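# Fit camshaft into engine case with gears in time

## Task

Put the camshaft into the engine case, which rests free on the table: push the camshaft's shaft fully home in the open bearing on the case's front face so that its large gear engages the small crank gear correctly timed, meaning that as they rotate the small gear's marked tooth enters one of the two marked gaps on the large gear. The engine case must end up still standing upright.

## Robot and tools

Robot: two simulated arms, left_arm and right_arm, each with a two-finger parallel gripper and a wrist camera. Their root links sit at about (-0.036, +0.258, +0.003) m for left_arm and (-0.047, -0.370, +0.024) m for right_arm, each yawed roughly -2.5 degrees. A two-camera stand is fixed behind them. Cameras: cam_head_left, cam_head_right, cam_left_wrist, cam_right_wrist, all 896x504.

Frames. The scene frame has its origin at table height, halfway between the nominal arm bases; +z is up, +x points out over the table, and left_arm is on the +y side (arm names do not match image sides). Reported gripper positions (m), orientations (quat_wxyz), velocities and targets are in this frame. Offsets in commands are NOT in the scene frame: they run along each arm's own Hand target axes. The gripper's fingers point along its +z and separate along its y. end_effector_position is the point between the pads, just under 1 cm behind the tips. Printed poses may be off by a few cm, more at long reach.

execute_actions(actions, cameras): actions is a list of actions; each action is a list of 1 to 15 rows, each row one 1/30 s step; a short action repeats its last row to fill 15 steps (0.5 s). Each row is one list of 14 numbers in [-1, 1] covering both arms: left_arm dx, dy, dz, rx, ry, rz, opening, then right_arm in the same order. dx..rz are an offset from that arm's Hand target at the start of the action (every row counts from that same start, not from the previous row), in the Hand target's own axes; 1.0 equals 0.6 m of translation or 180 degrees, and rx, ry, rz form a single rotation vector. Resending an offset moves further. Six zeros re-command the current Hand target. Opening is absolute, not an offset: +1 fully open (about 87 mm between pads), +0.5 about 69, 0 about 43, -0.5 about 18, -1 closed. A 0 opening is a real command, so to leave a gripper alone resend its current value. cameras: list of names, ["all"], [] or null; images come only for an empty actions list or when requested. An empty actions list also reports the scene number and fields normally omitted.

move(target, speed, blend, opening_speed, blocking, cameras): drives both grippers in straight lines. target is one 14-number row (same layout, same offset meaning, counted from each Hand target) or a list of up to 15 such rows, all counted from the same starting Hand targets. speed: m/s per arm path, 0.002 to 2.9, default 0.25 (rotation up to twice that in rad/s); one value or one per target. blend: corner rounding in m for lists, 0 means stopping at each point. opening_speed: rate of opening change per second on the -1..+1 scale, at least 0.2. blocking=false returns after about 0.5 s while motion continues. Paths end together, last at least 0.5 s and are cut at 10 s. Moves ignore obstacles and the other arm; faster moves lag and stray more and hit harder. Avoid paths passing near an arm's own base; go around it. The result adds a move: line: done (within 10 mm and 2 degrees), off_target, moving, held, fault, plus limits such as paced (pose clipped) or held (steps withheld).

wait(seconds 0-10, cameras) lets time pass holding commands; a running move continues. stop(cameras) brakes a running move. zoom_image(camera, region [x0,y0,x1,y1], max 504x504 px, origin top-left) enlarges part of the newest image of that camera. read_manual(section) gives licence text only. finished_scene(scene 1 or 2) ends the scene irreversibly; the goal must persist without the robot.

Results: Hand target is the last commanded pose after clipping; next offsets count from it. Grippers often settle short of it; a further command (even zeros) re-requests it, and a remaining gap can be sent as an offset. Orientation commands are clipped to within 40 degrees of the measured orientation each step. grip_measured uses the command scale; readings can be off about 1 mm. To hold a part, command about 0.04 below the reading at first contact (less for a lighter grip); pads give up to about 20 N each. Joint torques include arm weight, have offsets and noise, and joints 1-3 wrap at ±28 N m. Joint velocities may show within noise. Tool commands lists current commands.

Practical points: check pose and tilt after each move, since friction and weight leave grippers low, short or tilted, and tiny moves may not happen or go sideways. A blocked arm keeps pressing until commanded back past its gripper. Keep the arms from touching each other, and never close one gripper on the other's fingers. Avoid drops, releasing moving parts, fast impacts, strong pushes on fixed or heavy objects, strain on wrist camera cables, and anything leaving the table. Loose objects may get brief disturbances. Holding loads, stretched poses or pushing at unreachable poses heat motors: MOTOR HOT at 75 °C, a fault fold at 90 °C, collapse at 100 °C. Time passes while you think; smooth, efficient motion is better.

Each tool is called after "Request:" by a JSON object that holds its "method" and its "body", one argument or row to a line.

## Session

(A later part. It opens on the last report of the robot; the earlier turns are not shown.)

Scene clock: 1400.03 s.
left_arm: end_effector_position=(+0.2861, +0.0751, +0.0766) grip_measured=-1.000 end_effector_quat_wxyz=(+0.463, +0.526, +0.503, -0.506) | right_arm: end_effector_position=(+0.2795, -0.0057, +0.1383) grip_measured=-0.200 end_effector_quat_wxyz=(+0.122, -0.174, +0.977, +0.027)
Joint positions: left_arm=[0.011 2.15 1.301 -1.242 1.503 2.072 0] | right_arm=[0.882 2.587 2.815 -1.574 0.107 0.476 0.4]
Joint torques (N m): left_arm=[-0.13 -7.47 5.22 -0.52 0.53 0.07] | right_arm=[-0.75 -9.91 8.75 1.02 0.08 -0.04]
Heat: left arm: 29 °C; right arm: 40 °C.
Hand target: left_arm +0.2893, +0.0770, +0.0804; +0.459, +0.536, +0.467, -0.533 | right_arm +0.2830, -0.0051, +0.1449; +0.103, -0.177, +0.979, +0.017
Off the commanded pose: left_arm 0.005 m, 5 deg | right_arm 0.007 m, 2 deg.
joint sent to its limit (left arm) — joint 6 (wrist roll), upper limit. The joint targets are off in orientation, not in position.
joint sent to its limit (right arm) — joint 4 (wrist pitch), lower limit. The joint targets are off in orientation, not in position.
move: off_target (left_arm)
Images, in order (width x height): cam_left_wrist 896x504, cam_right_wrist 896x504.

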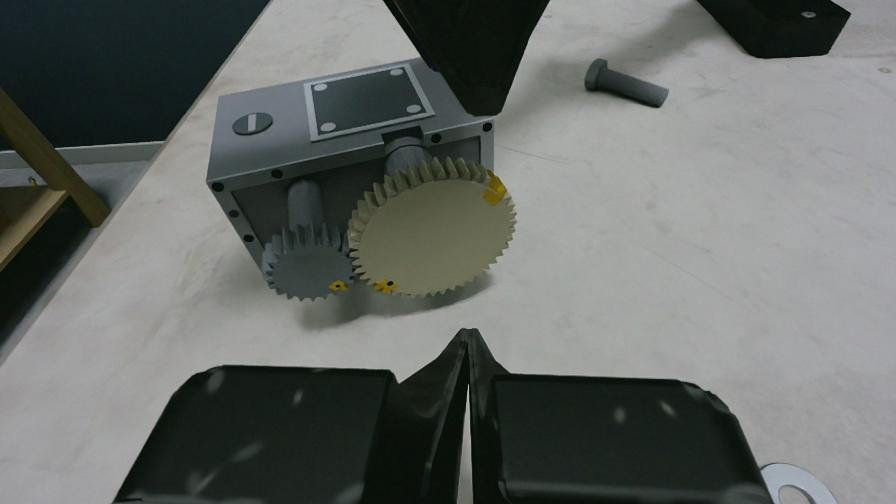

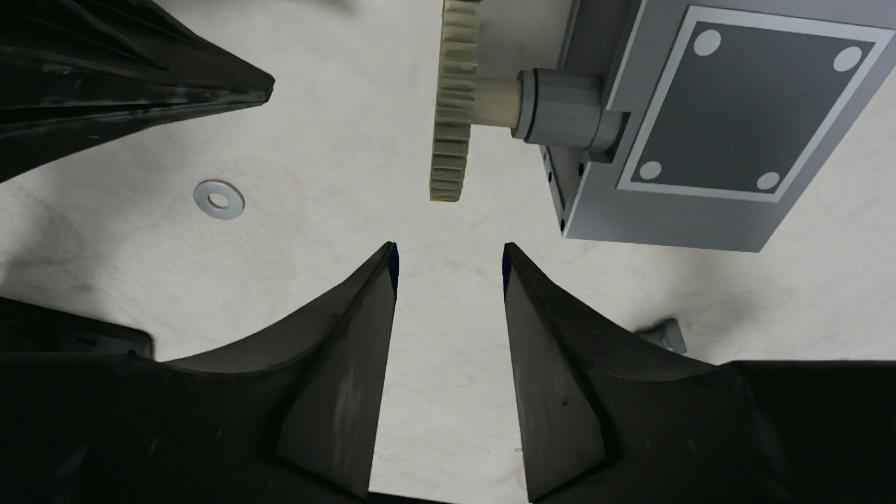

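Request:
{"method": "move", "body": {
  "target": [0,0,0,0,0,0,-1,-0.006,-0.005,0.107,0,0,0.028,-0.2],
  "speed": 0.08,
  "cameras": ["cam_right_wrist"]
}}

Scene clock: 1408.40 s.
left_arm: end_effector_position=(+0.2861, +0.0751, +0.0766) grip_measured=-1.000 end_effector_quat_wxyz=(+0.463, +0.526, +0.503, -0.506) | right_arm: end_effector_position=(+0.2976, -0.0023, +0.0850) grip_measured=-0.200 end_effector_quat_wxyz=(+0.103, -0.143, +0.984, +0.015)
Joint positions: left_arm=[0.011 2.15 1.301 -1.242 1.503 2.072 0] | right_arm=[0.856 2.68 2.774 -1.484 0.103 0.517 0.4]
Joint torques (N m): left_arm=[-0.13 -7.46 5.2 -0.52 0.53 0.06] | right_arm=[-0.69 -10.63 4.89 1.13 0.1 0.17]
Heat: left arm: 30 °C; right arm: 43 °C.
Hand target: left_arm +0.2893, +0.0770, +0.0804; +0.459, +0.536, +0.467, -0.533 | right_arm +0.2999, -0.0023, +0.0829; +0.102, -0.134, +0.986, +0.021
Off the commanded pose: left_arm 0.005 m, 5 deg | right_arm 0.003 m, 1 deg.
joint sent to its limit (left arm) — joint 6 (wrist roll), upper limit. The joint targets are off in orientation, not in position.
move: off_target (left_arm)
Images, in order (width x height): cam_right_wrist 896x504.

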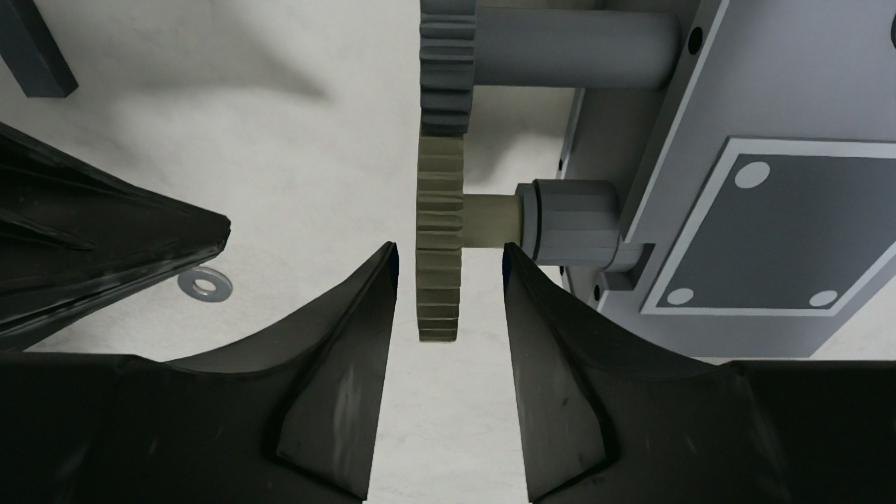

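Request:
{"method": "move", "body": {
  "target": [
    [0,0,-0.08,0,0,0,-1,0,0.012,0.006,0,0,0,-0.2],
    [0,0,-0.08,0,0,0,-1,0,0.012,0.006,0,0,0,-0.85],
    [0,0,-0.08,0,0,0,-1,0,0.06,0.006,0,0,0,-0.85]
  ],
  "opening_speed": 0.6,
  "speed": 0.06,
  "cameras": ["cam_right_wrist","cam_left_wrist"]
}}

Scene clock: 1420.33 s.
left_arm: end_effector_position=(+0.2938, +0.1217, +0.0697) grip_measured=-1.000 end_effector_quat_wxyz=(+0.455, +0.512, +0.551, -0.476) | right_arm: end_effector_position=(+0.2947, +0.0019, +0.0798) grip_measured=-0.648 end_effector_quat_wxyz=(+0.104, -0.126, +0.987, +0.007)
Joint positions: left_arm=[0.14 2.138 1.301 -1.288 1.414 2.072 0] | right_arm=[0.869 2.723 2.838 -1.517 0.122 0.563 0.176]
Joint torques (N m): left_arm=[-0.06 -9.48 4.6 -0.59 0.52 0.07] | right_arm=[2.88 -9.51 8.59 1.58 0.03 0.29]
Heat: left arm: 30 °C; right arm: 44 °C.
Hand target: left_arm +0.2961, +0.1244, +0.0809; +0.459, +0.536, +0.467, -0.533 | right_arm +0.2911, +0.0326, +0.0799; +0.102, -0.134, +0.986, +0.021
Off the commanded pose: left_arm 0.012 m, 12 deg | right_arm 0.031 m, 2 deg.
elbow stopped short (right arm): the move would have taken joint 3 (elbow) straighter than the controller allows.
joint sent to its limit (left arm) — joint 6 (wrist roll), upper limit. The joint targets are off in orientation, not in position.
move: off_target (left_arm, right_arm)
Images, in order (width x height): cam_left_wrist 896x504, cam_right_wrist 896x504.

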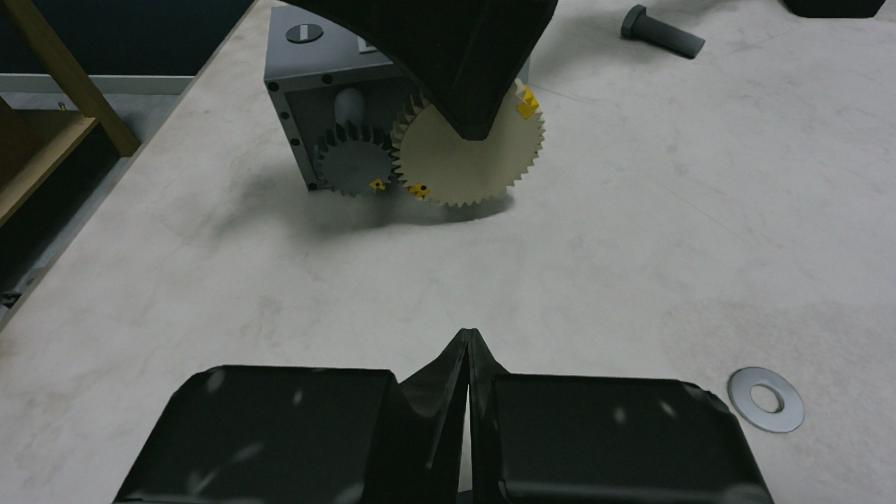

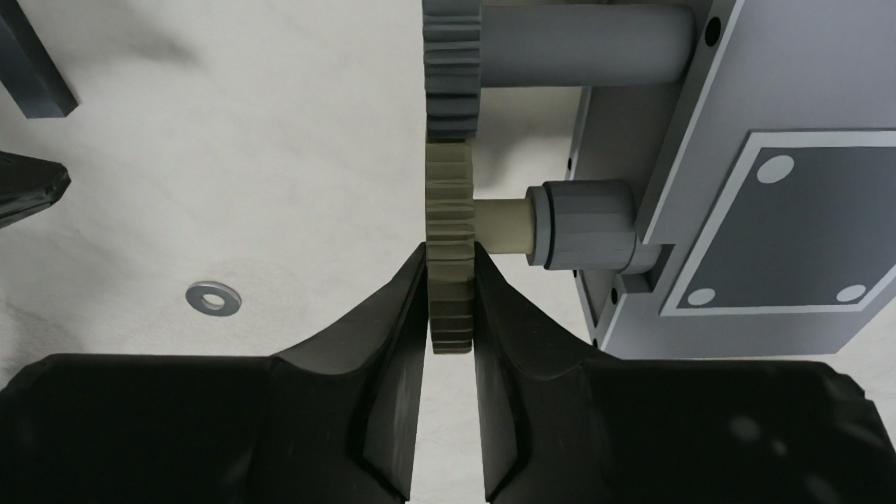

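Request:
{"method": "move", "body": {
  "target": [0,0,0,0,0,0,-1,0,0.05,0,0,0,0,-0.85],
  "speed": 0.06,
  "cameras": ["cam_right_wrist","cam_left_wrist"]
}}

Scene clock: 1427.90 s.
left_arm: end_effector_position=(+0.2938, +0.1217, +0.0697) grip_measured=-1.000 end_effector_quat_wxyz=(+0.455, +0.512, +0.551, -0.476) | right_arm: end_effector_position=(+0.2861, +0.0238, +0.0797) grip_measured=-0.647 end_effector_quat_wxyz=(+0.128, -0.126, +0.984, +0.013)
Joint positions: left_arm=[0.14 2.138 1.301 -1.288 1.414 2.072 0] | right_arm=[0.919 2.724 2.838 -1.478 0.155 0.605 0.176]
Joint torques (N m): left_arm=[-0.08 -9.54 4.6 -0.59 0.53 0.06] | right_arm=[2.61 -9.5 8.65 1.9 -0.17 0.27]
Heat: left arm: 31 °C; right arm: 46 °C.
Hand target: left_arm +0.2961, +0.1244, +0.0809; +0.459, +0.536, +0.467, -0.533 | right_arm +0.2830, +0.0615, +0.0803; +0.102, -0.133, +0.986, +0.021
Off the commanded pose: left_arm 0.012 m, 12 deg | right_arm 0.038 m, 3 deg.
elbow stopped short (right arm): the move would have taken joint 3 (elbow) straighter than the controller allows.
joint sent to its limit (left arm) — joint 6 (wrist roll), upper limit. The joint targets are off in orientation, not in position.
move: off_target (left_arm, right_arm)
Images, in order (width x height): cam_left_wrist 896x504, cam_right_wrist 896x504.

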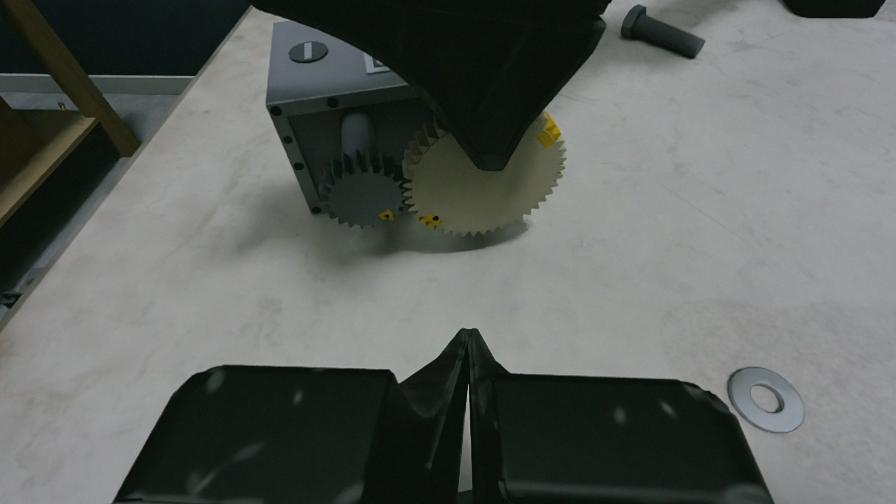

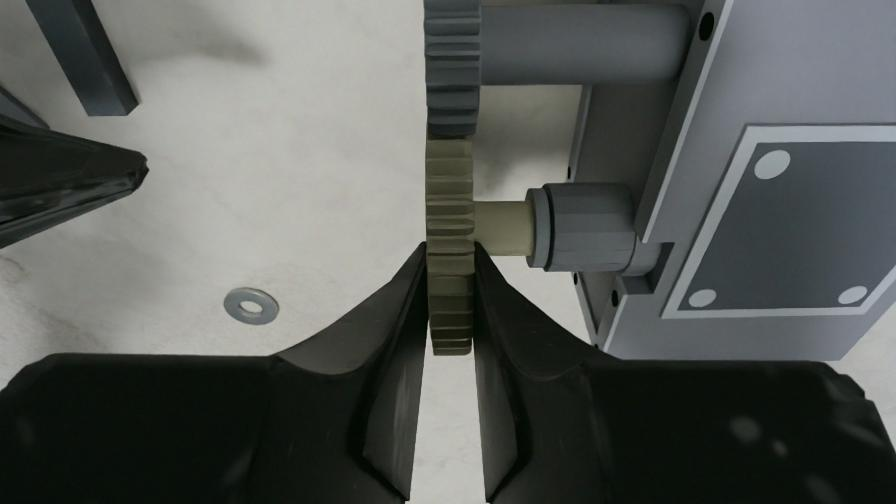

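Request:
{"method": "move", "body": {
  "target": [
    [0,0,0,0,0,0,-1,0,-0.06,0,0,0,0,-0.85],
    [0,0,0,0,0,0,-1,0,-0.06,0,0,0,0,-0.2],
    [0,0,0,0,0,0,-1,0,-0.06,-0.1,0,0,0,-0.2]
  ],
  "opening_speed": 0.8,
  "speed": 0.08,
  "cameras": ["cam_right_wrist","cam_left_wrist"]
}}

Scene clock: 1472.60 s.
left_arm: end_effector_position=(+0.2938, +0.1217, +0.0697) grip_measured=-1.000 end_effector_quat_wxyz=(+0.455, +0.512, +0.551, -0.476) | right_arm: end_effector_position=(+0.2797, +0.0190, +0.1128) grip_measured=-0.200 end_effector_quat_wxyz=(+0.122, -0.131, +0.983, +0.039)
Joint positions: left_arm=[0.14 2.138 1.301 -1.288 1.414 2.072 0] | right_arm=[0.906 2.656 2.84 -1.519 0.104 0.586 0.4]
Joint torques (N m): left_arm=[-0.05 -9.5 4.62 -0.59 0.52 0.06] | right_arm=[0.08 -13.29 8.38 1.02 0.17 0.07]
Heat: left arm: 34 °C; right arm: 47 °C.
Hand target: left_arm +0.2961, +0.1244, +0.0809; +0.459, +0.536, +0.467, -0.533 | right_arm +0.2809, +0.0227, +0.1384; +0.102, -0.134, +0.986, +0.021
Off the commanded pose: left_arm 0.012 m, 12 deg | right_arm 0.026 m, 3 deg.
elbow stopped short (right arm): the move would have taken joint 3 (elbow) straighter than the controller allows.
joint sent to its limit (left arm) — joint 6 (wrist roll), upper limit. The joint targets are off in orientation, not in position.
move: off_target (left_arm, right_arm)
Images, in order (width x height): cam_left_wrist 896x504, cam_right_wrist 896x504.

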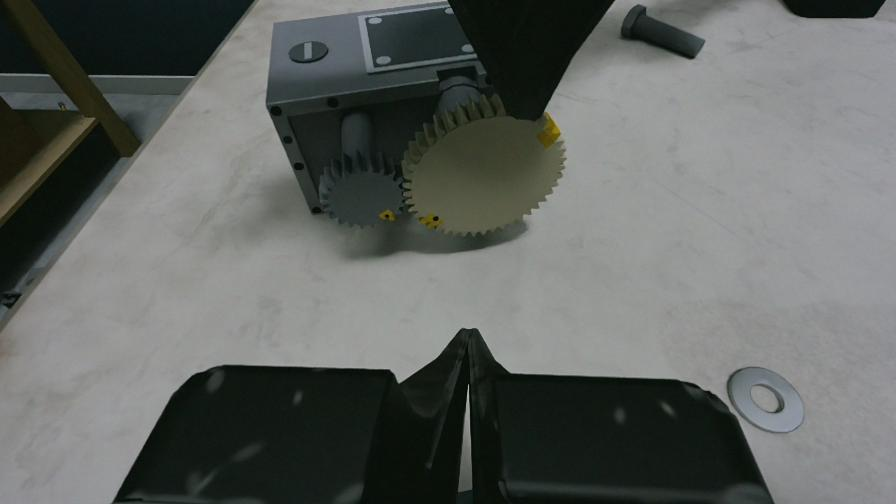

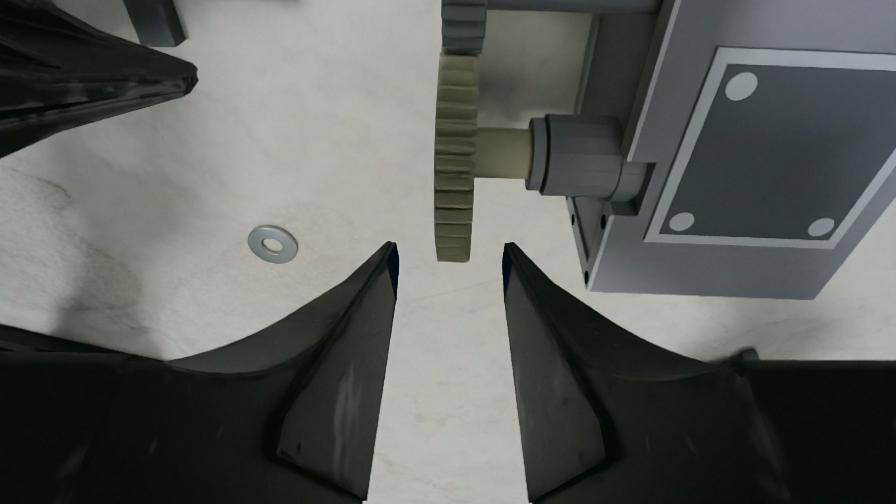

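Request:
{"method": "move", "body": {
  "target": [
    [0,0,0,0,0,0,-1,0.04,-0.01,-0.08,0,-0.12,0,-0.2],
    [0,0,0,0,0,0,-1,0.121,-0.051,0.034,0,-0.295,0,-1]
  ],
  "blend": [0.02,0],
  "speed": 0.12,
  "cameras": ["cam_right_wrist","cam_left_wrist"]
}}

Scene clock: 1495.23 s.
left_arm: end_effector_position=(+0.2938, +0.1217, +0.0697) grip_measured=-1.000 end_effector_quat_wxyz=(+0.455, +0.512, +0.551, -0.476) | right_arm: end_effector_position=(+0.2256, -0.0256, +0.0932) grip_measured=-1.000 end_effector_quat_wxyz=(+0.521, -0.115, +0.843, +0.069)
Joint positions: left_arm=[0.14 2.138 1.301 -1.288 1.414 2.072 0] | right_arm=[1.189 1.768 0.931 0.17 0.76 0.492 0]
Joint torques (N m): left_arm=[-0.05 -9.51 4.59 -0.59 0.52 0.07] | right_arm=[0.49 -7.77 5.08 2.21 0.43 -0.01]
Heat: left arm: 35 °C; right arm: 55 °C.
Hand target: left_arm +0.2961, +0.1244, +0.0809; +0.459, +0.536, +0.467, -0.533 | right_arm +0.2245, -0.0241, +0.1030; +0.532, -0.110, +0.836, +0.079
Off the commanded pose: left_arm 0.012 m, 12 deg | right_arm 0.010 m, 2 deg.
joint sent to its limit (left arm) — joint 6 (wrist roll), upper limit. The joint targets are off in orientation, not in position.
move: off_target (left_arm)
Images, in order (width x height): cam_left_wrist 896x504, cam_right_wrist 896x504.

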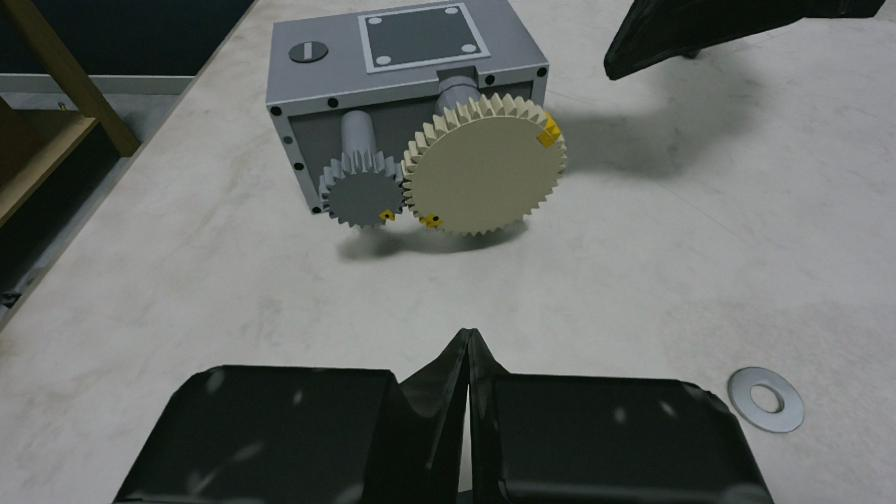

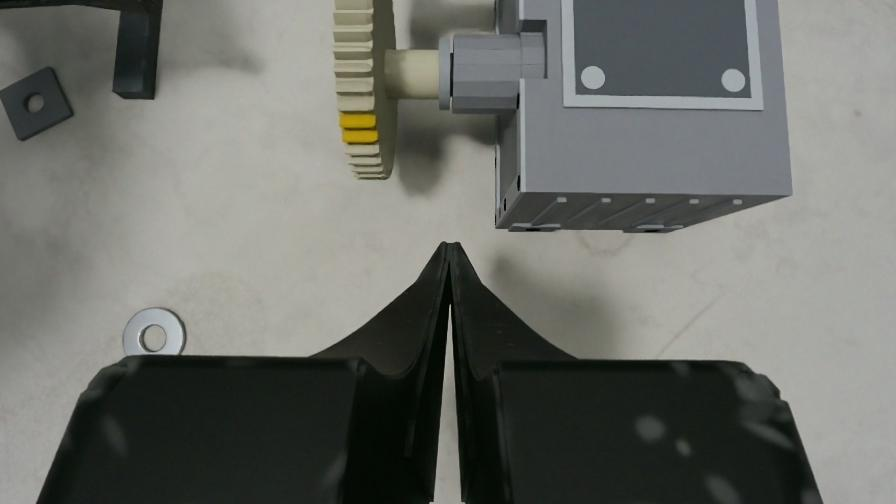

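Request:
{"method": "move", "body": {
  "target": [0,0,0,0,0,0,-1,-0.0133,0,0.1,0,0,0,-1],
  "speed": 0.06,
  "cameras": ["cam_right_wrist","cam_left_wrist"]
}}

Scene clock: 1503.77 s.
left_arm: end_effector_position=(+0.2938, +0.1217, +0.0697) grip_measured=-1.000 end_effector_quat_wxyz=(+0.455, +0.512, +0.551, -0.476) | right_arm: end_effector_position=(+0.2706, -0.0198, +0.0716) grip_measured=-1.000 end_effector_quat_wxyz=(+0.519, -0.120, +0.844, +0.061)
Joint positions: left_arm=[0.14 2.138 1.301 -1.288 1.414 2.072 0] | right_arm=[1.085 1.908 1.006 0.277 0.682 0.403 0]
Joint torques (N m): left_arm=[-0.05 -9.51 4.59 -0.59 0.52 0.06] | right_arm=[-0.69 -6.49 9.31 2.31 0.21 0]
Heat: left arm: 35 °C; right arm: 52 °C.
Hand target: left_arm +0.2961, +0.1244, +0.0809; +0.459, +0.536, +0.467, -0.533 | right_arm +0.2802, -0.0085, +0.0849; +0.532, -0.110, +0.836, +0.078
Off the commanded pose: left_arm 0.012 m, 12 deg | right_arm 0.020 m, 3 deg.
joint sent to its limit (left arm) — joint 6 (wrist roll), upper limit. The joint targets are off in orientation, not in position.
move: off_target (left_arm, right_arm)
Images, in order (width x height): cam_left_wrist 896x504, cam_right_wrist 896x504.

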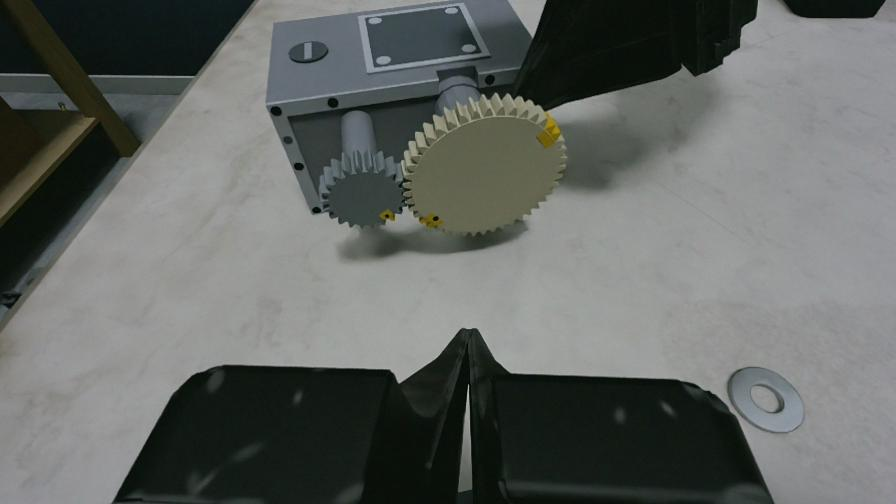

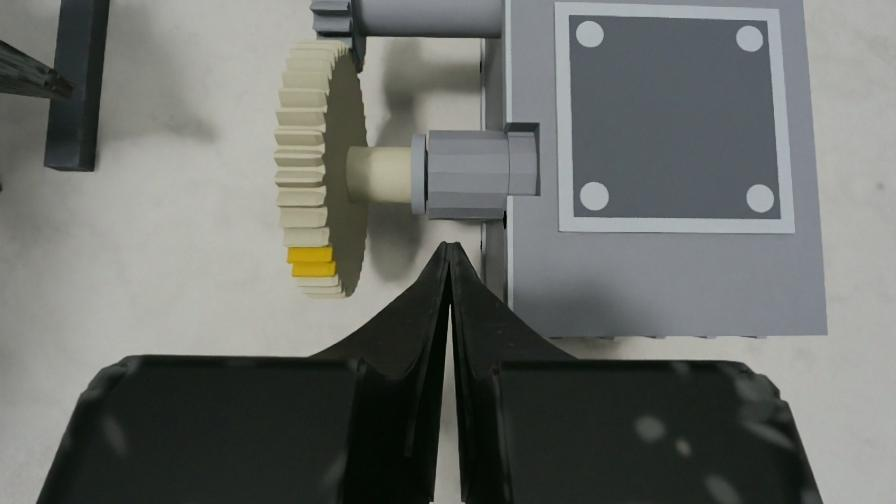

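Request:
{"method": "move", "body": {
  "target": [
    [0,0,0,0,0,0,-1,0,0.012,0.012,0,0,0,-1],
    [0,0,0,0,0,0,-1,0,0.012,0.012,0,0,0,-0.1]
  ],
  "speed": 0.05,
  "opening_speed": 0.4,
  "cameras": ["cam_right_wrist","cam_left_wrist"]
}}

Scene clock: 1514.00 s.
left_arm: end_effector_position=(+0.2938, +0.1217, +0.0697) grip_measured=-1.000 end_effector_quat_wxyz=(+0.455, +0.512, +0.551, -0.476) | right_arm: end_effector_position=(+0.2747, -0.0077, +0.0691) grip_measured=-0.100 end_effector_quat_wxyz=(+0.517, -0.122, +0.844, +0.070)
Joint positions: left_arm=[0.14 2.138 1.301 -1.288 1.414 2.072 0] | right_arm=[1.085 1.946 1.046 0.283 0.665 0.402 0.45]
Joint torques (N m): left_arm=[-0.05 -9.5 4.6 -0.6 0.52 0.07] | right_arm=[-0.59 -6.68 9.28 2.21 0.41 0]
Heat: left arm: 36 °C; right arm: 49 °C.
Hand target: left_arm +0.2961, +0.1244, +0.0809; +0.459, +0.536, +0.467, -0.533 | right_arm +0.2846, +0.0002, +0.0821; +0.532, -0.110, +0.836, +0.079
Off the commanded pose: left_arm 0.012 m, 12 deg | right_arm 0.018 m, 3 deg.
joint sent to its limit (left arm) — joint 6 (wrist roll), upper limit. The joint targets are off in orientation, not in position.
move: off_target (left_arm, right_arm); target 2's new opening was sent with right_arm's hand 0.019 m and 3 deg from that target
Images, in order (width x height): cam_left_wrist 896x504, cam_right_wrist 896x504.

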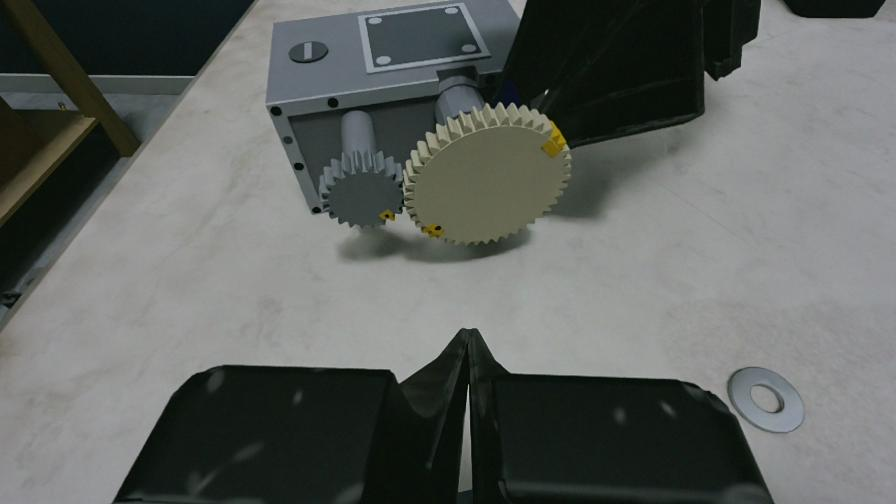

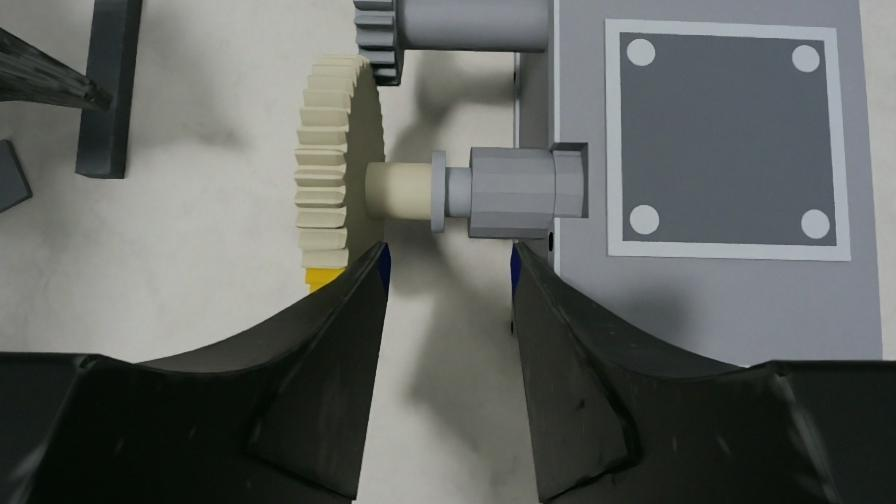

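Request:
{"method": "move", "body": {
  "target": [
    [0,0,0,0,0,0,-1,0,0,0,0,0,0,0.08],
    [0,0,0,0,0,0,-1,0,0,0,0,0,0,-1],
    [0,0,0,0,0,0,-1,0,0,-0.09,0,0,0,-0.2]
  ],
  "speed": 0.08,
  "opening_speed": 0.5,
  "cameras": ["cam_right_wrist","cam_left_wrist"]
}}

Request:
{"method": "zoom_image", "body": {
  "camera": "cam_left_wrist",
  "region": [300, 80, 600, 260]
}}

Scene clock: 1529.27 s.
left_arm: end_effector_position=(+0.2938, +0.1217, +0.0697) grip_measured=-1.000 end_effector_quat_wxyz=(+0.455, +0.512, +0.551, -0.476) | right_arm: end_effector_position=(+0.2399, -0.0130, +0.0952) grip_measured=-0.200 end_effector_quat_wxyz=(+0.525, -0.121, +0.840, +0.068)
Joint positions: left_arm=[0.14 2.138 1.301 -1.288 1.414 2.072 0] | right_arm=[1.169 1.821 0.995 0.186 0.744 0.453 0.4]
Joint torques (N m): left_arm=[-0.06 -9.51 4.6 -0.59 0.52 0.07] | right_arm=[0.5 -8.53 5.2 2.02 0.44 0.22]
Heat: left arm: 36 °C; right arm: 45 °C.
Hand target: left_arm +0.2961, +0.1244, +0.0809; +0.459, +0.536, +0.467, -0.533 | right_arm +0.2374, -0.0132, +0.1048; +0.532, -0.110, +0.836, +0.078
Off the commanded pose: left_arm 0.012 m, 12 deg | right_arm 0.010 m, 2 deg.
joint sent to its limit (left arm) — joint 6 (wrist roll), upper limit. The joint targets are off in orientation, not in position.
move: off_target (left_arm); target 2's new opening was sent with right_arm's hand 0.017 m and 3 deg from that target
Images, in order (width x height): cam_left_wrist 896x504, cam_right_wrist 896x504.

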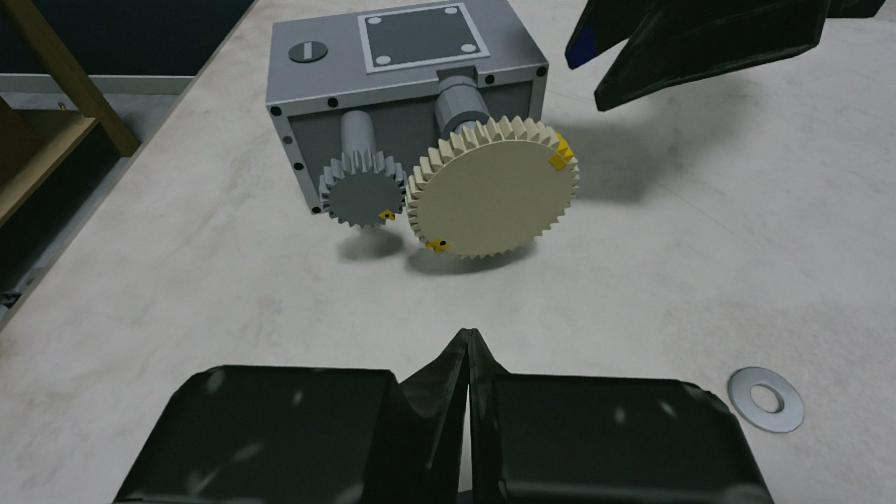

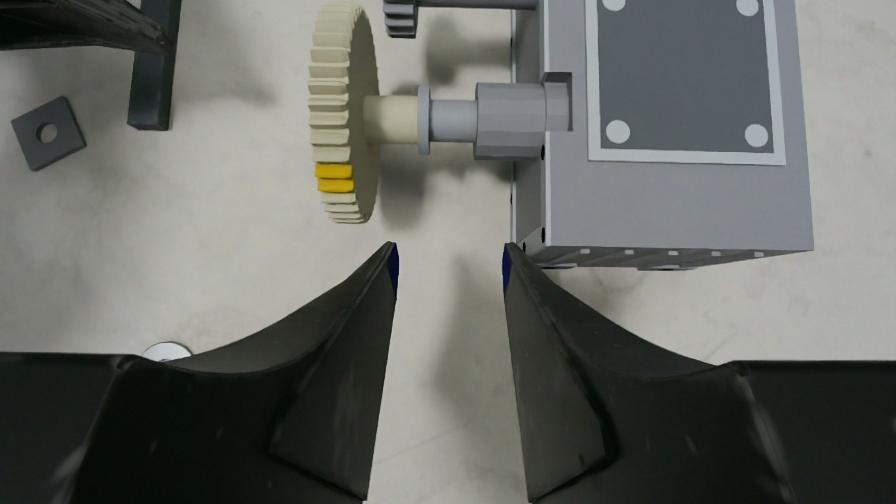

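Scaled by 1.680 from the camera's 896x504 image, which has a finer 1280x720 frame.

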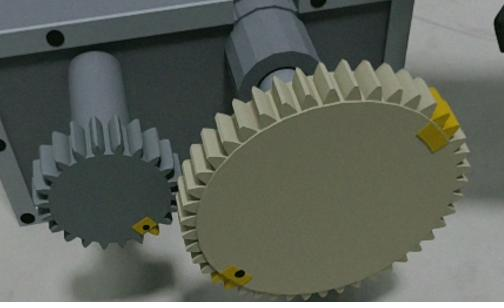

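Request:
{"method": "move", "body": {
  "target": [
    [0,0,0,0,0,0,-1,0,0.035,-0.035,0,0,0,-0.2],
    [0,0,0,0,0,0,-1,0,0.073,-0.02,0,0,0,-0.2]
  ],
  "speed": 0.08,
  "blend": [0.01,0],
  "cameras": ["cam_right_wrist"]
}}

Scene clock: 1562.93 s.
left_arm: end_effector_position=(+0.2938, +0.1217, +0.0697) grip_measured=-1.000 end_effector_quat_wxyz=(+0.455, +0.512, +0.551, -0.476) | right_arm: end_effector_position=(+0.2139, +0.0146, +0.0982) grip_measured=-0.200 end_effector_quat_wxyz=(+0.523, -0.125, +0.841, +0.063)
Joint positions: left_arm=[0.14 2.138 1.301 -1.288 1.414 2.072 0] | right_arm=[1.265 1.872 1.101 0.058 0.82 0.536 0.4]
Joint torques (N m): left_arm=[-0.05 -9.48 4.6 -0.59 0.53 0.07] | right_arm=[0.53 -6.61 9.59 1.93 0.49 0.21]
Heat: left arm: 37 °C; right arm: 43 °C.
Hand target: left_arm +0.2961, +0.1244, +0.0809; +0.459, +0.536, +0.467, -0.533 | right_arm +0.2153, +0.0260, +0.1105; +0.532, -0.110, +0.836, +0.078
Off the commanded pose: left_arm 0.012 m, 12 deg | right_arm 0.017 m, 3 deg.
joint sent to its limit (left arm) — joint 6 (wrist roll), upper limit. The joint targets are off in orientation, not in position.
move: off_target (left_arm, right_arm)
Images, in order (width x height): cam_right_wrist 896x504.

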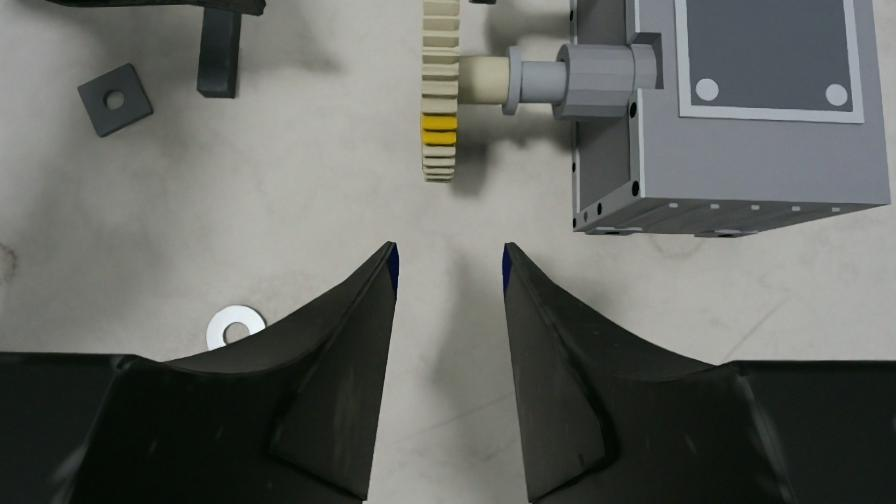

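Request:
{"method": "move", "body": {
  "target": [0,0,0,0,0,0,-1,-0.018,0.003,0.088,0,0,0,-0.2],
  "speed": 0.08,
  "cameras": ["cam_right_wrist"]
}}

Scene clock: 1569.07 s.
left_arm: end_effector_position=(+0.2938, +0.1217, +0.0697) grip_measured=-1.000 end_effector_quat_wxyz=(+0.455, +0.512, +0.551, -0.476) | right_arm: end_effector_position=(+0.2568, +0.0303, +0.0846) grip_measured=-0.200 end_effector_quat_wxyz=(+0.520, -0.121, +0.843, +0.060)
Joint positions: left_arm=[0.14 2.138 1.301 -1.288 1.414 2.072 0] | right_arm=[1.178 2.003 1.218 0.114 0.758 0.472 0.4]
Joint torques (N m): left_arm=[-0.08 -9.51 4.62 -0.59 0.52 0.06] | right_arm=[-0.55 -7.31 9.65 2.21 0.31 0.02]
Heat: left arm: 37 °C; right arm: 43 °C.
Hand target: left_arm +0.2961, +0.1244, +0.0809; +0.459, +0.536, +0.467, -0.533 | right_arm +0.2652, +0.0420, +0.0981; +0.532, -0.110, +0.836, +0.079
Off the commanded pose: left_arm 0.012 m, 12 deg | right_arm 0.020 m, 3 deg.
joint sent to its limit (left arm) — joint 6 (wrist roll), upper limit. The joint targets are off in orientation, not in position.
move: off_target (left_arm, right_arm)
Images, in order (width x height): cam_right_wrist 896x504.

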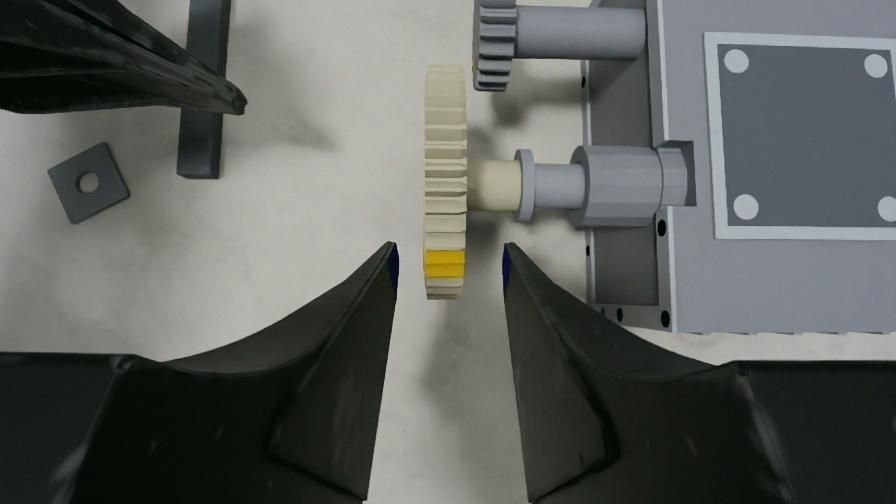

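Request:
{"method": "move", "body": {
  "target": [
    [0,0,0,0,0,0,-1,0,-0.004,0.008,0,0,0,-0.2],
    [0,0,0,0,0,0,-1,0,-0.004,0.008,0,0,0,-0.85]
  ],
  "opening_speed": 0.7,
  "cameras": []
}}

Request:
{"method": "move", "body": {
  "target": [0,0,0,0,0,0,-1,0.03,0,0.01,0,0,0,-0.85],
  "speed": 0.05,
  "cameras": ["cam_right_wrist","cam_left_wrist"]
}}

Scene clock: 1582.97 s.
left_arm: end_effector_position=(+0.2938, +0.1217, +0.0697) grip_measured=-1.000 end_effector_quat_wxyz=(+0.455, +0.512, +0.551, -0.476) | right_arm: end_effector_position=(+0.2604, +0.0314, +0.0825) grip_measured=-0.651 end_effector_quat_wxyz=(+0.519, -0.122, +0.843, +0.064)
Joint positions: left_arm=[0.14 2.138 1.301 -1.288 1.414 2.072 0] | right_arm=[1.169 2.01 1.218 0.132 0.741 0.462 0.174]
Joint torques (N m): left_arm=[-0.08 -9.52 4.6 -0.59 0.53 0.07] | right_arm=[-0.77 -7.25 9.7 2.21 0.34 0]
Heat: left arm: 38 °C; right arm: 43 °C.
Hand target: left_arm +0.2961, +0.1244, +0.0809; +0.459, +0.536, +0.467, -0.533 | right_arm +0.2701, +0.0409, +0.0960; +0.532, -0.110, +0.836, +0.079
Off the commanded pose: left_arm 0.012 m, 12 deg | right_arm 0.019 m, 3 deg.
joint sent to its limit (left arm) — joint 6 (wrist roll), upper limit. The joint targets are off in orientation, not in position.
move: off_target (left_arm, right_arm); target 2's new opening was sent with right_arm's hand 0.020 m and 3 deg from that target
No camera images: "cameras" was empty.

Scene clock: 1583.87 s.
left_arm: end_effector_position=(+0.2938, +0.1217, +0.0697) grip_measured=-1.000 end_effector_quat_wxyz=(+0.455, +0.512, +0.551, -0.476) | right_arm: end_effector_position=(+0.2660, +0.0364, +0.0816) grip_measured=-0.652 end_effector_quat_wxyz=(+0.533, -0.109, +0.836, +0.071)
Joint positions: left_arm=[0.14 2.138 1.301 -1.288 1.414 2.072 0] | right_arm=[1.169 2.035 1.218 0.195 0.762 0.462 0.174]
Joint torques (N m): left_arm=[-0.08 -9.51 4.59 -0.59 0.52 0.06] | right_arm=[-0.46 -6.5 6.65 2.23 0.15 0.05]
Heat: left arm: 38 °C; right arm: 43 °C.
Hand target: left_arm +0.2961, +0.1244, +0.0809; +0.459, +0.536, +0.467, -0.533 | right_arm +0.2679, +0.0406, +0.0771; +0.532, -0.110, +0.836, +0.079
Off the commanded pose: left_arm 0.012 m, 12 deg | right_arm 0.006 m, 1 deg.
joint sent to its limit (left arm) — joint 6 (wrist roll), upper limit. The joint targets are off in orientation, not in position.
move: off_target (left_arm)
Images, in order (width x height): cam_left_wrist 896x504, cam_right_wrist 896x504.

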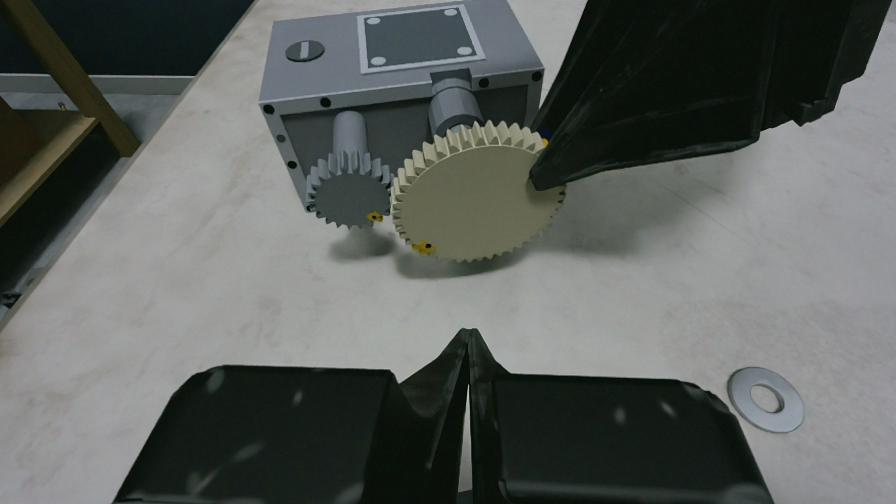

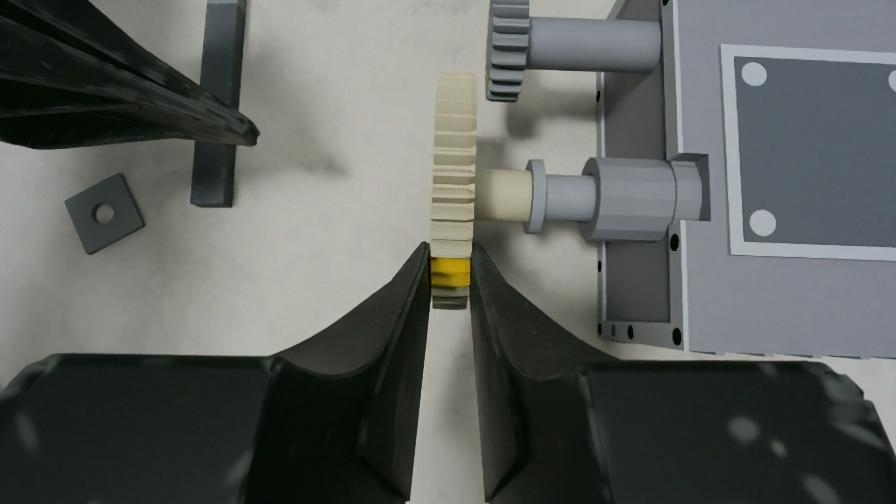

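Request:
{"method": "move", "body": {
  "target": [0,0,0,0,0,0,-1,0.025,0,0.008,0,0,0,-0.85],
  "speed": 0.05,
  "cameras": ["cam_right_wrist"]
}}

Scene clock: 1587.50 s.
left_arm: end_effector_position=(+0.2938, +0.1217, +0.0697) grip_measured=-1.000 end_effector_quat_wxyz=(+0.455, +0.512, +0.551, -0.476) | right_arm: end_effector_position=(+0.2708, +0.0401, +0.0802) grip_measured=-0.652 end_effector_quat_wxyz=(+0.547, -0.094, +0.828, +0.078)
Joint positions: left_arm=[0.14 2.138 1.301 -1.288 1.414 2.072 0] | right_arm=[1.169 2.057 1.212 0.264 0.782 0.462 0.174]
Joint torques (N m): left_arm=[-0.06 -9.51 4.63 -0.6 0.52 0.06] | right_arm=[-0.1 -6.09 4.59 2.08 0.01 0.09]
Heat: left arm: 38 °C; right arm: 42 °C.
Hand target: left_arm +0.2961, +0.1244, +0.0809; +0.459, +0.536, +0.467, -0.533 | right_arm +0.2659, +0.0402, +0.0615; +0.532, -0.110, +0.836, +0.078
Off the commanded pose: left_arm 0.012 m, 12 deg | right_arm 0.019 m, 3 deg.
joint sent to its limit (left arm) — joint 6 (wrist roll), upper limit. The joint targets are off in orientation, not in position.
move: off_target (left_arm, right_arm)
Images, in order (width x height): cam_right_wrist 896x504.

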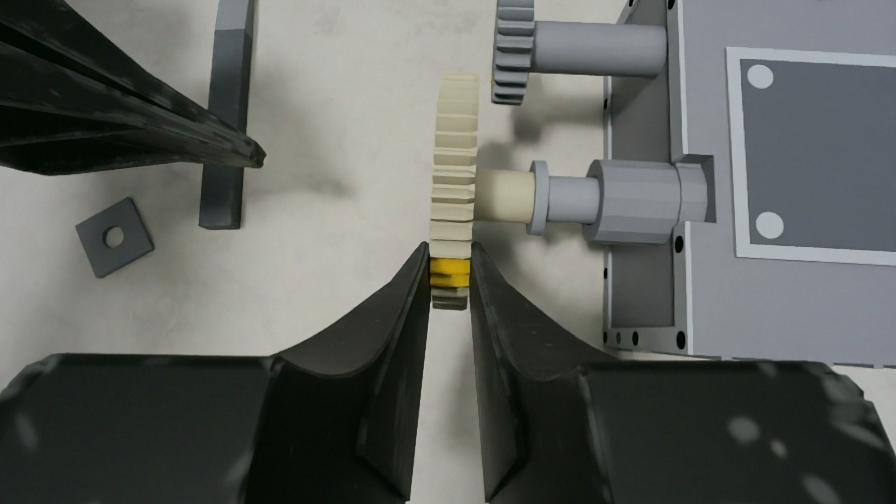

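Request:
{"method": "move", "body": {
  "target": [0,0,0,0,0,0,-1,0.03,0,0,0,0,0,-0.85],
  "speed": 0.05,
  "cameras": ["cam_right_wrist","cam_left_wrist"]
}}

Scene clock: 1593.30 s.
left_arm: end_effector_position=(+0.2938, +0.1217, +0.0697) grip_measured=-1.000 end_effector_quat_wxyz=(+0.455, +0.512, +0.551, -0.476) | right_arm: end_effector_position=(+0.2664, +0.0398, +0.0679) grip_measured=-0.652 end_effector_quat_wxyz=(+0.554, -0.091, +0.824, +0.080)
Joint positions: left_arm=[0.14 2.138 1.301 -1.288 1.414 2.072 0] | right_arm=[1.181 2.081 1.173 0.341 0.802 0.462 0.174]
Joint torques (N m): left_arm=[-0.05 -9.51 4.62 -0.59 0.52 0.07] | right_arm=[0.02 -6.13 4.23 1.84 -0.09 0.2]
Heat: left arm: 38 °C; right arm: 42 °C.
Hand target: left_arm +0.2961, +0.1244, +0.0809; +0.459, +0.536, +0.467, -0.533 | right_arm +0.2585, +0.0383, +0.0450; +0.532, -0.110, +0.836, +0.078
Off the commanded pose: left_arm 0.012 m, 12 deg | right_arm 0.024 m, 4 deg.
joint sent to its limit (left arm) — joint 6 (wrist roll), upper limit. The joint targets are off in orientation, not in position.
move: off_target (left_arm, right_arm)
Images, in order (width x height): cam_left_wrist 896x504, cam_right_wrist 896x504.

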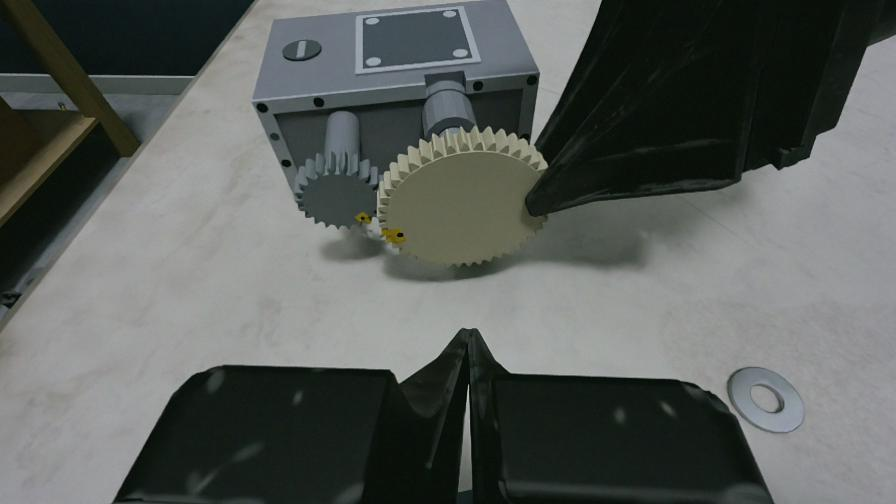

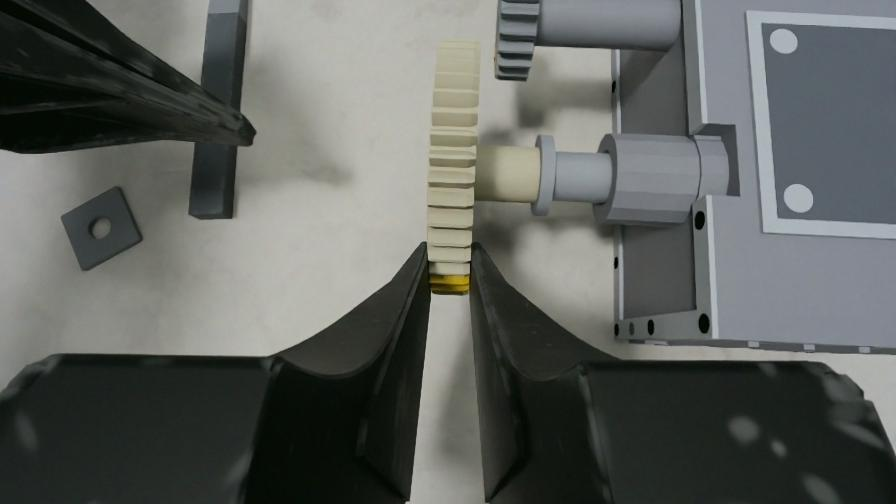

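Request:
{"method": "move", "body": {
  "target": [0,0,0,0,0,0,-1,-0.045,0,0,0,0,0,-0.85],
  "speed": 0.05,
  "cameras": ["cam_right_wrist","cam_left_wrist"]
}}

Scene clock: 1618.80 s.
left_arm: end_effector_position=(+0.2938, +0.1217, +0.0697) grip_measured=-1.000 end_effector_quat_wxyz=(+0.455, +0.512, +0.551, -0.476) | right_arm: end_effector_position=(+0.2660, +0.0395, +0.0661) grip_measured=-0.652 end_effector_quat_wxyz=(+0.543, -0.102, +0.830, +0.073)
Joint positions: left_arm=[0.14 2.138 1.301 -1.288 1.414 2.072 0] | right_arm=[1.178 2.081 1.194 0.287 0.786 0.461 0.174]
Joint torques (N m): left_arm=[-0.08 -9.51 4.62 -0.59 0.53 0.06] | right_arm=[-1.44 -8.62 8.01 1.57 -0.08 0.01]
Heat: left arm: 38 °C; right arm: 41 °C.
Hand target: left_arm +0.2961, +0.1244, +0.0809; +0.459, +0.536, +0.467, -0.533 | right_arm +0.2696, +0.0410, +0.0695; +0.532, -0.110, +0.836, +0.078
Off the commanded pose: left_arm 0.012 m, 12 deg | right_arm 0.005 m, 2 deg.
joint sent to its limit (left arm) — joint 6 (wrist roll), upper limit. The joint targets are off in orientation, not in position.
move: off_target (left_arm)
Images, in order (width x height): cam_left_wrist 896x504, cam_right_wrist 896x504.

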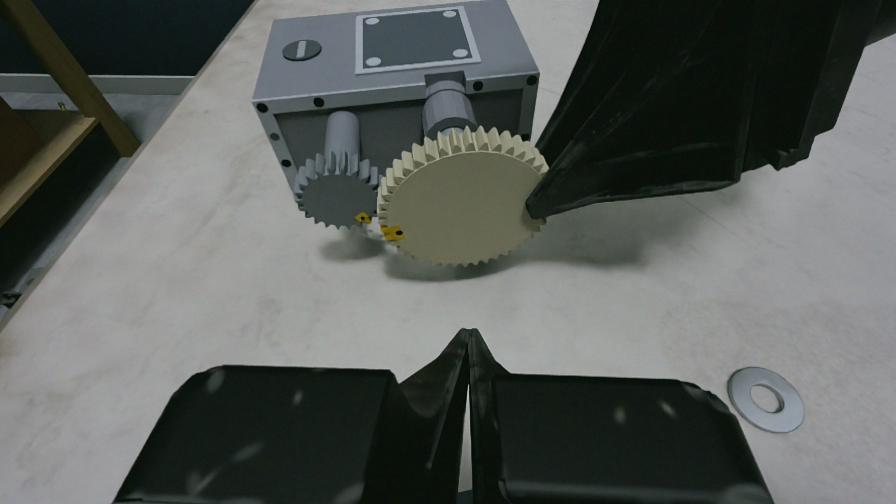

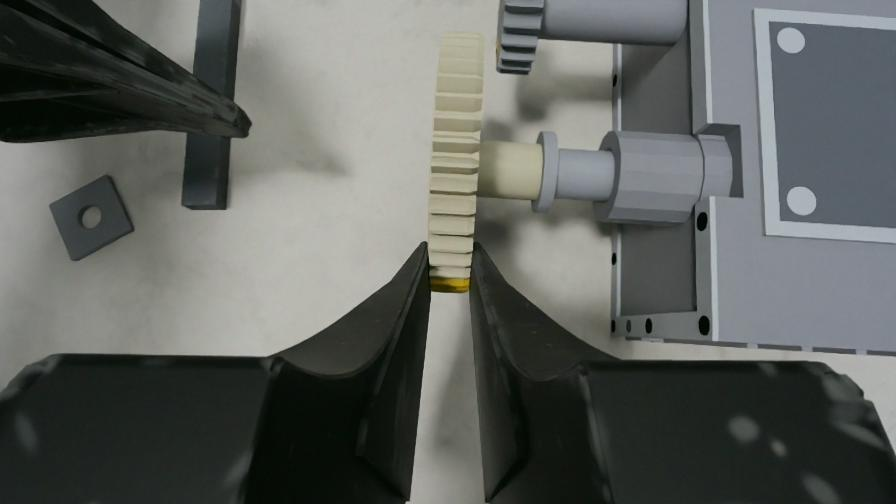

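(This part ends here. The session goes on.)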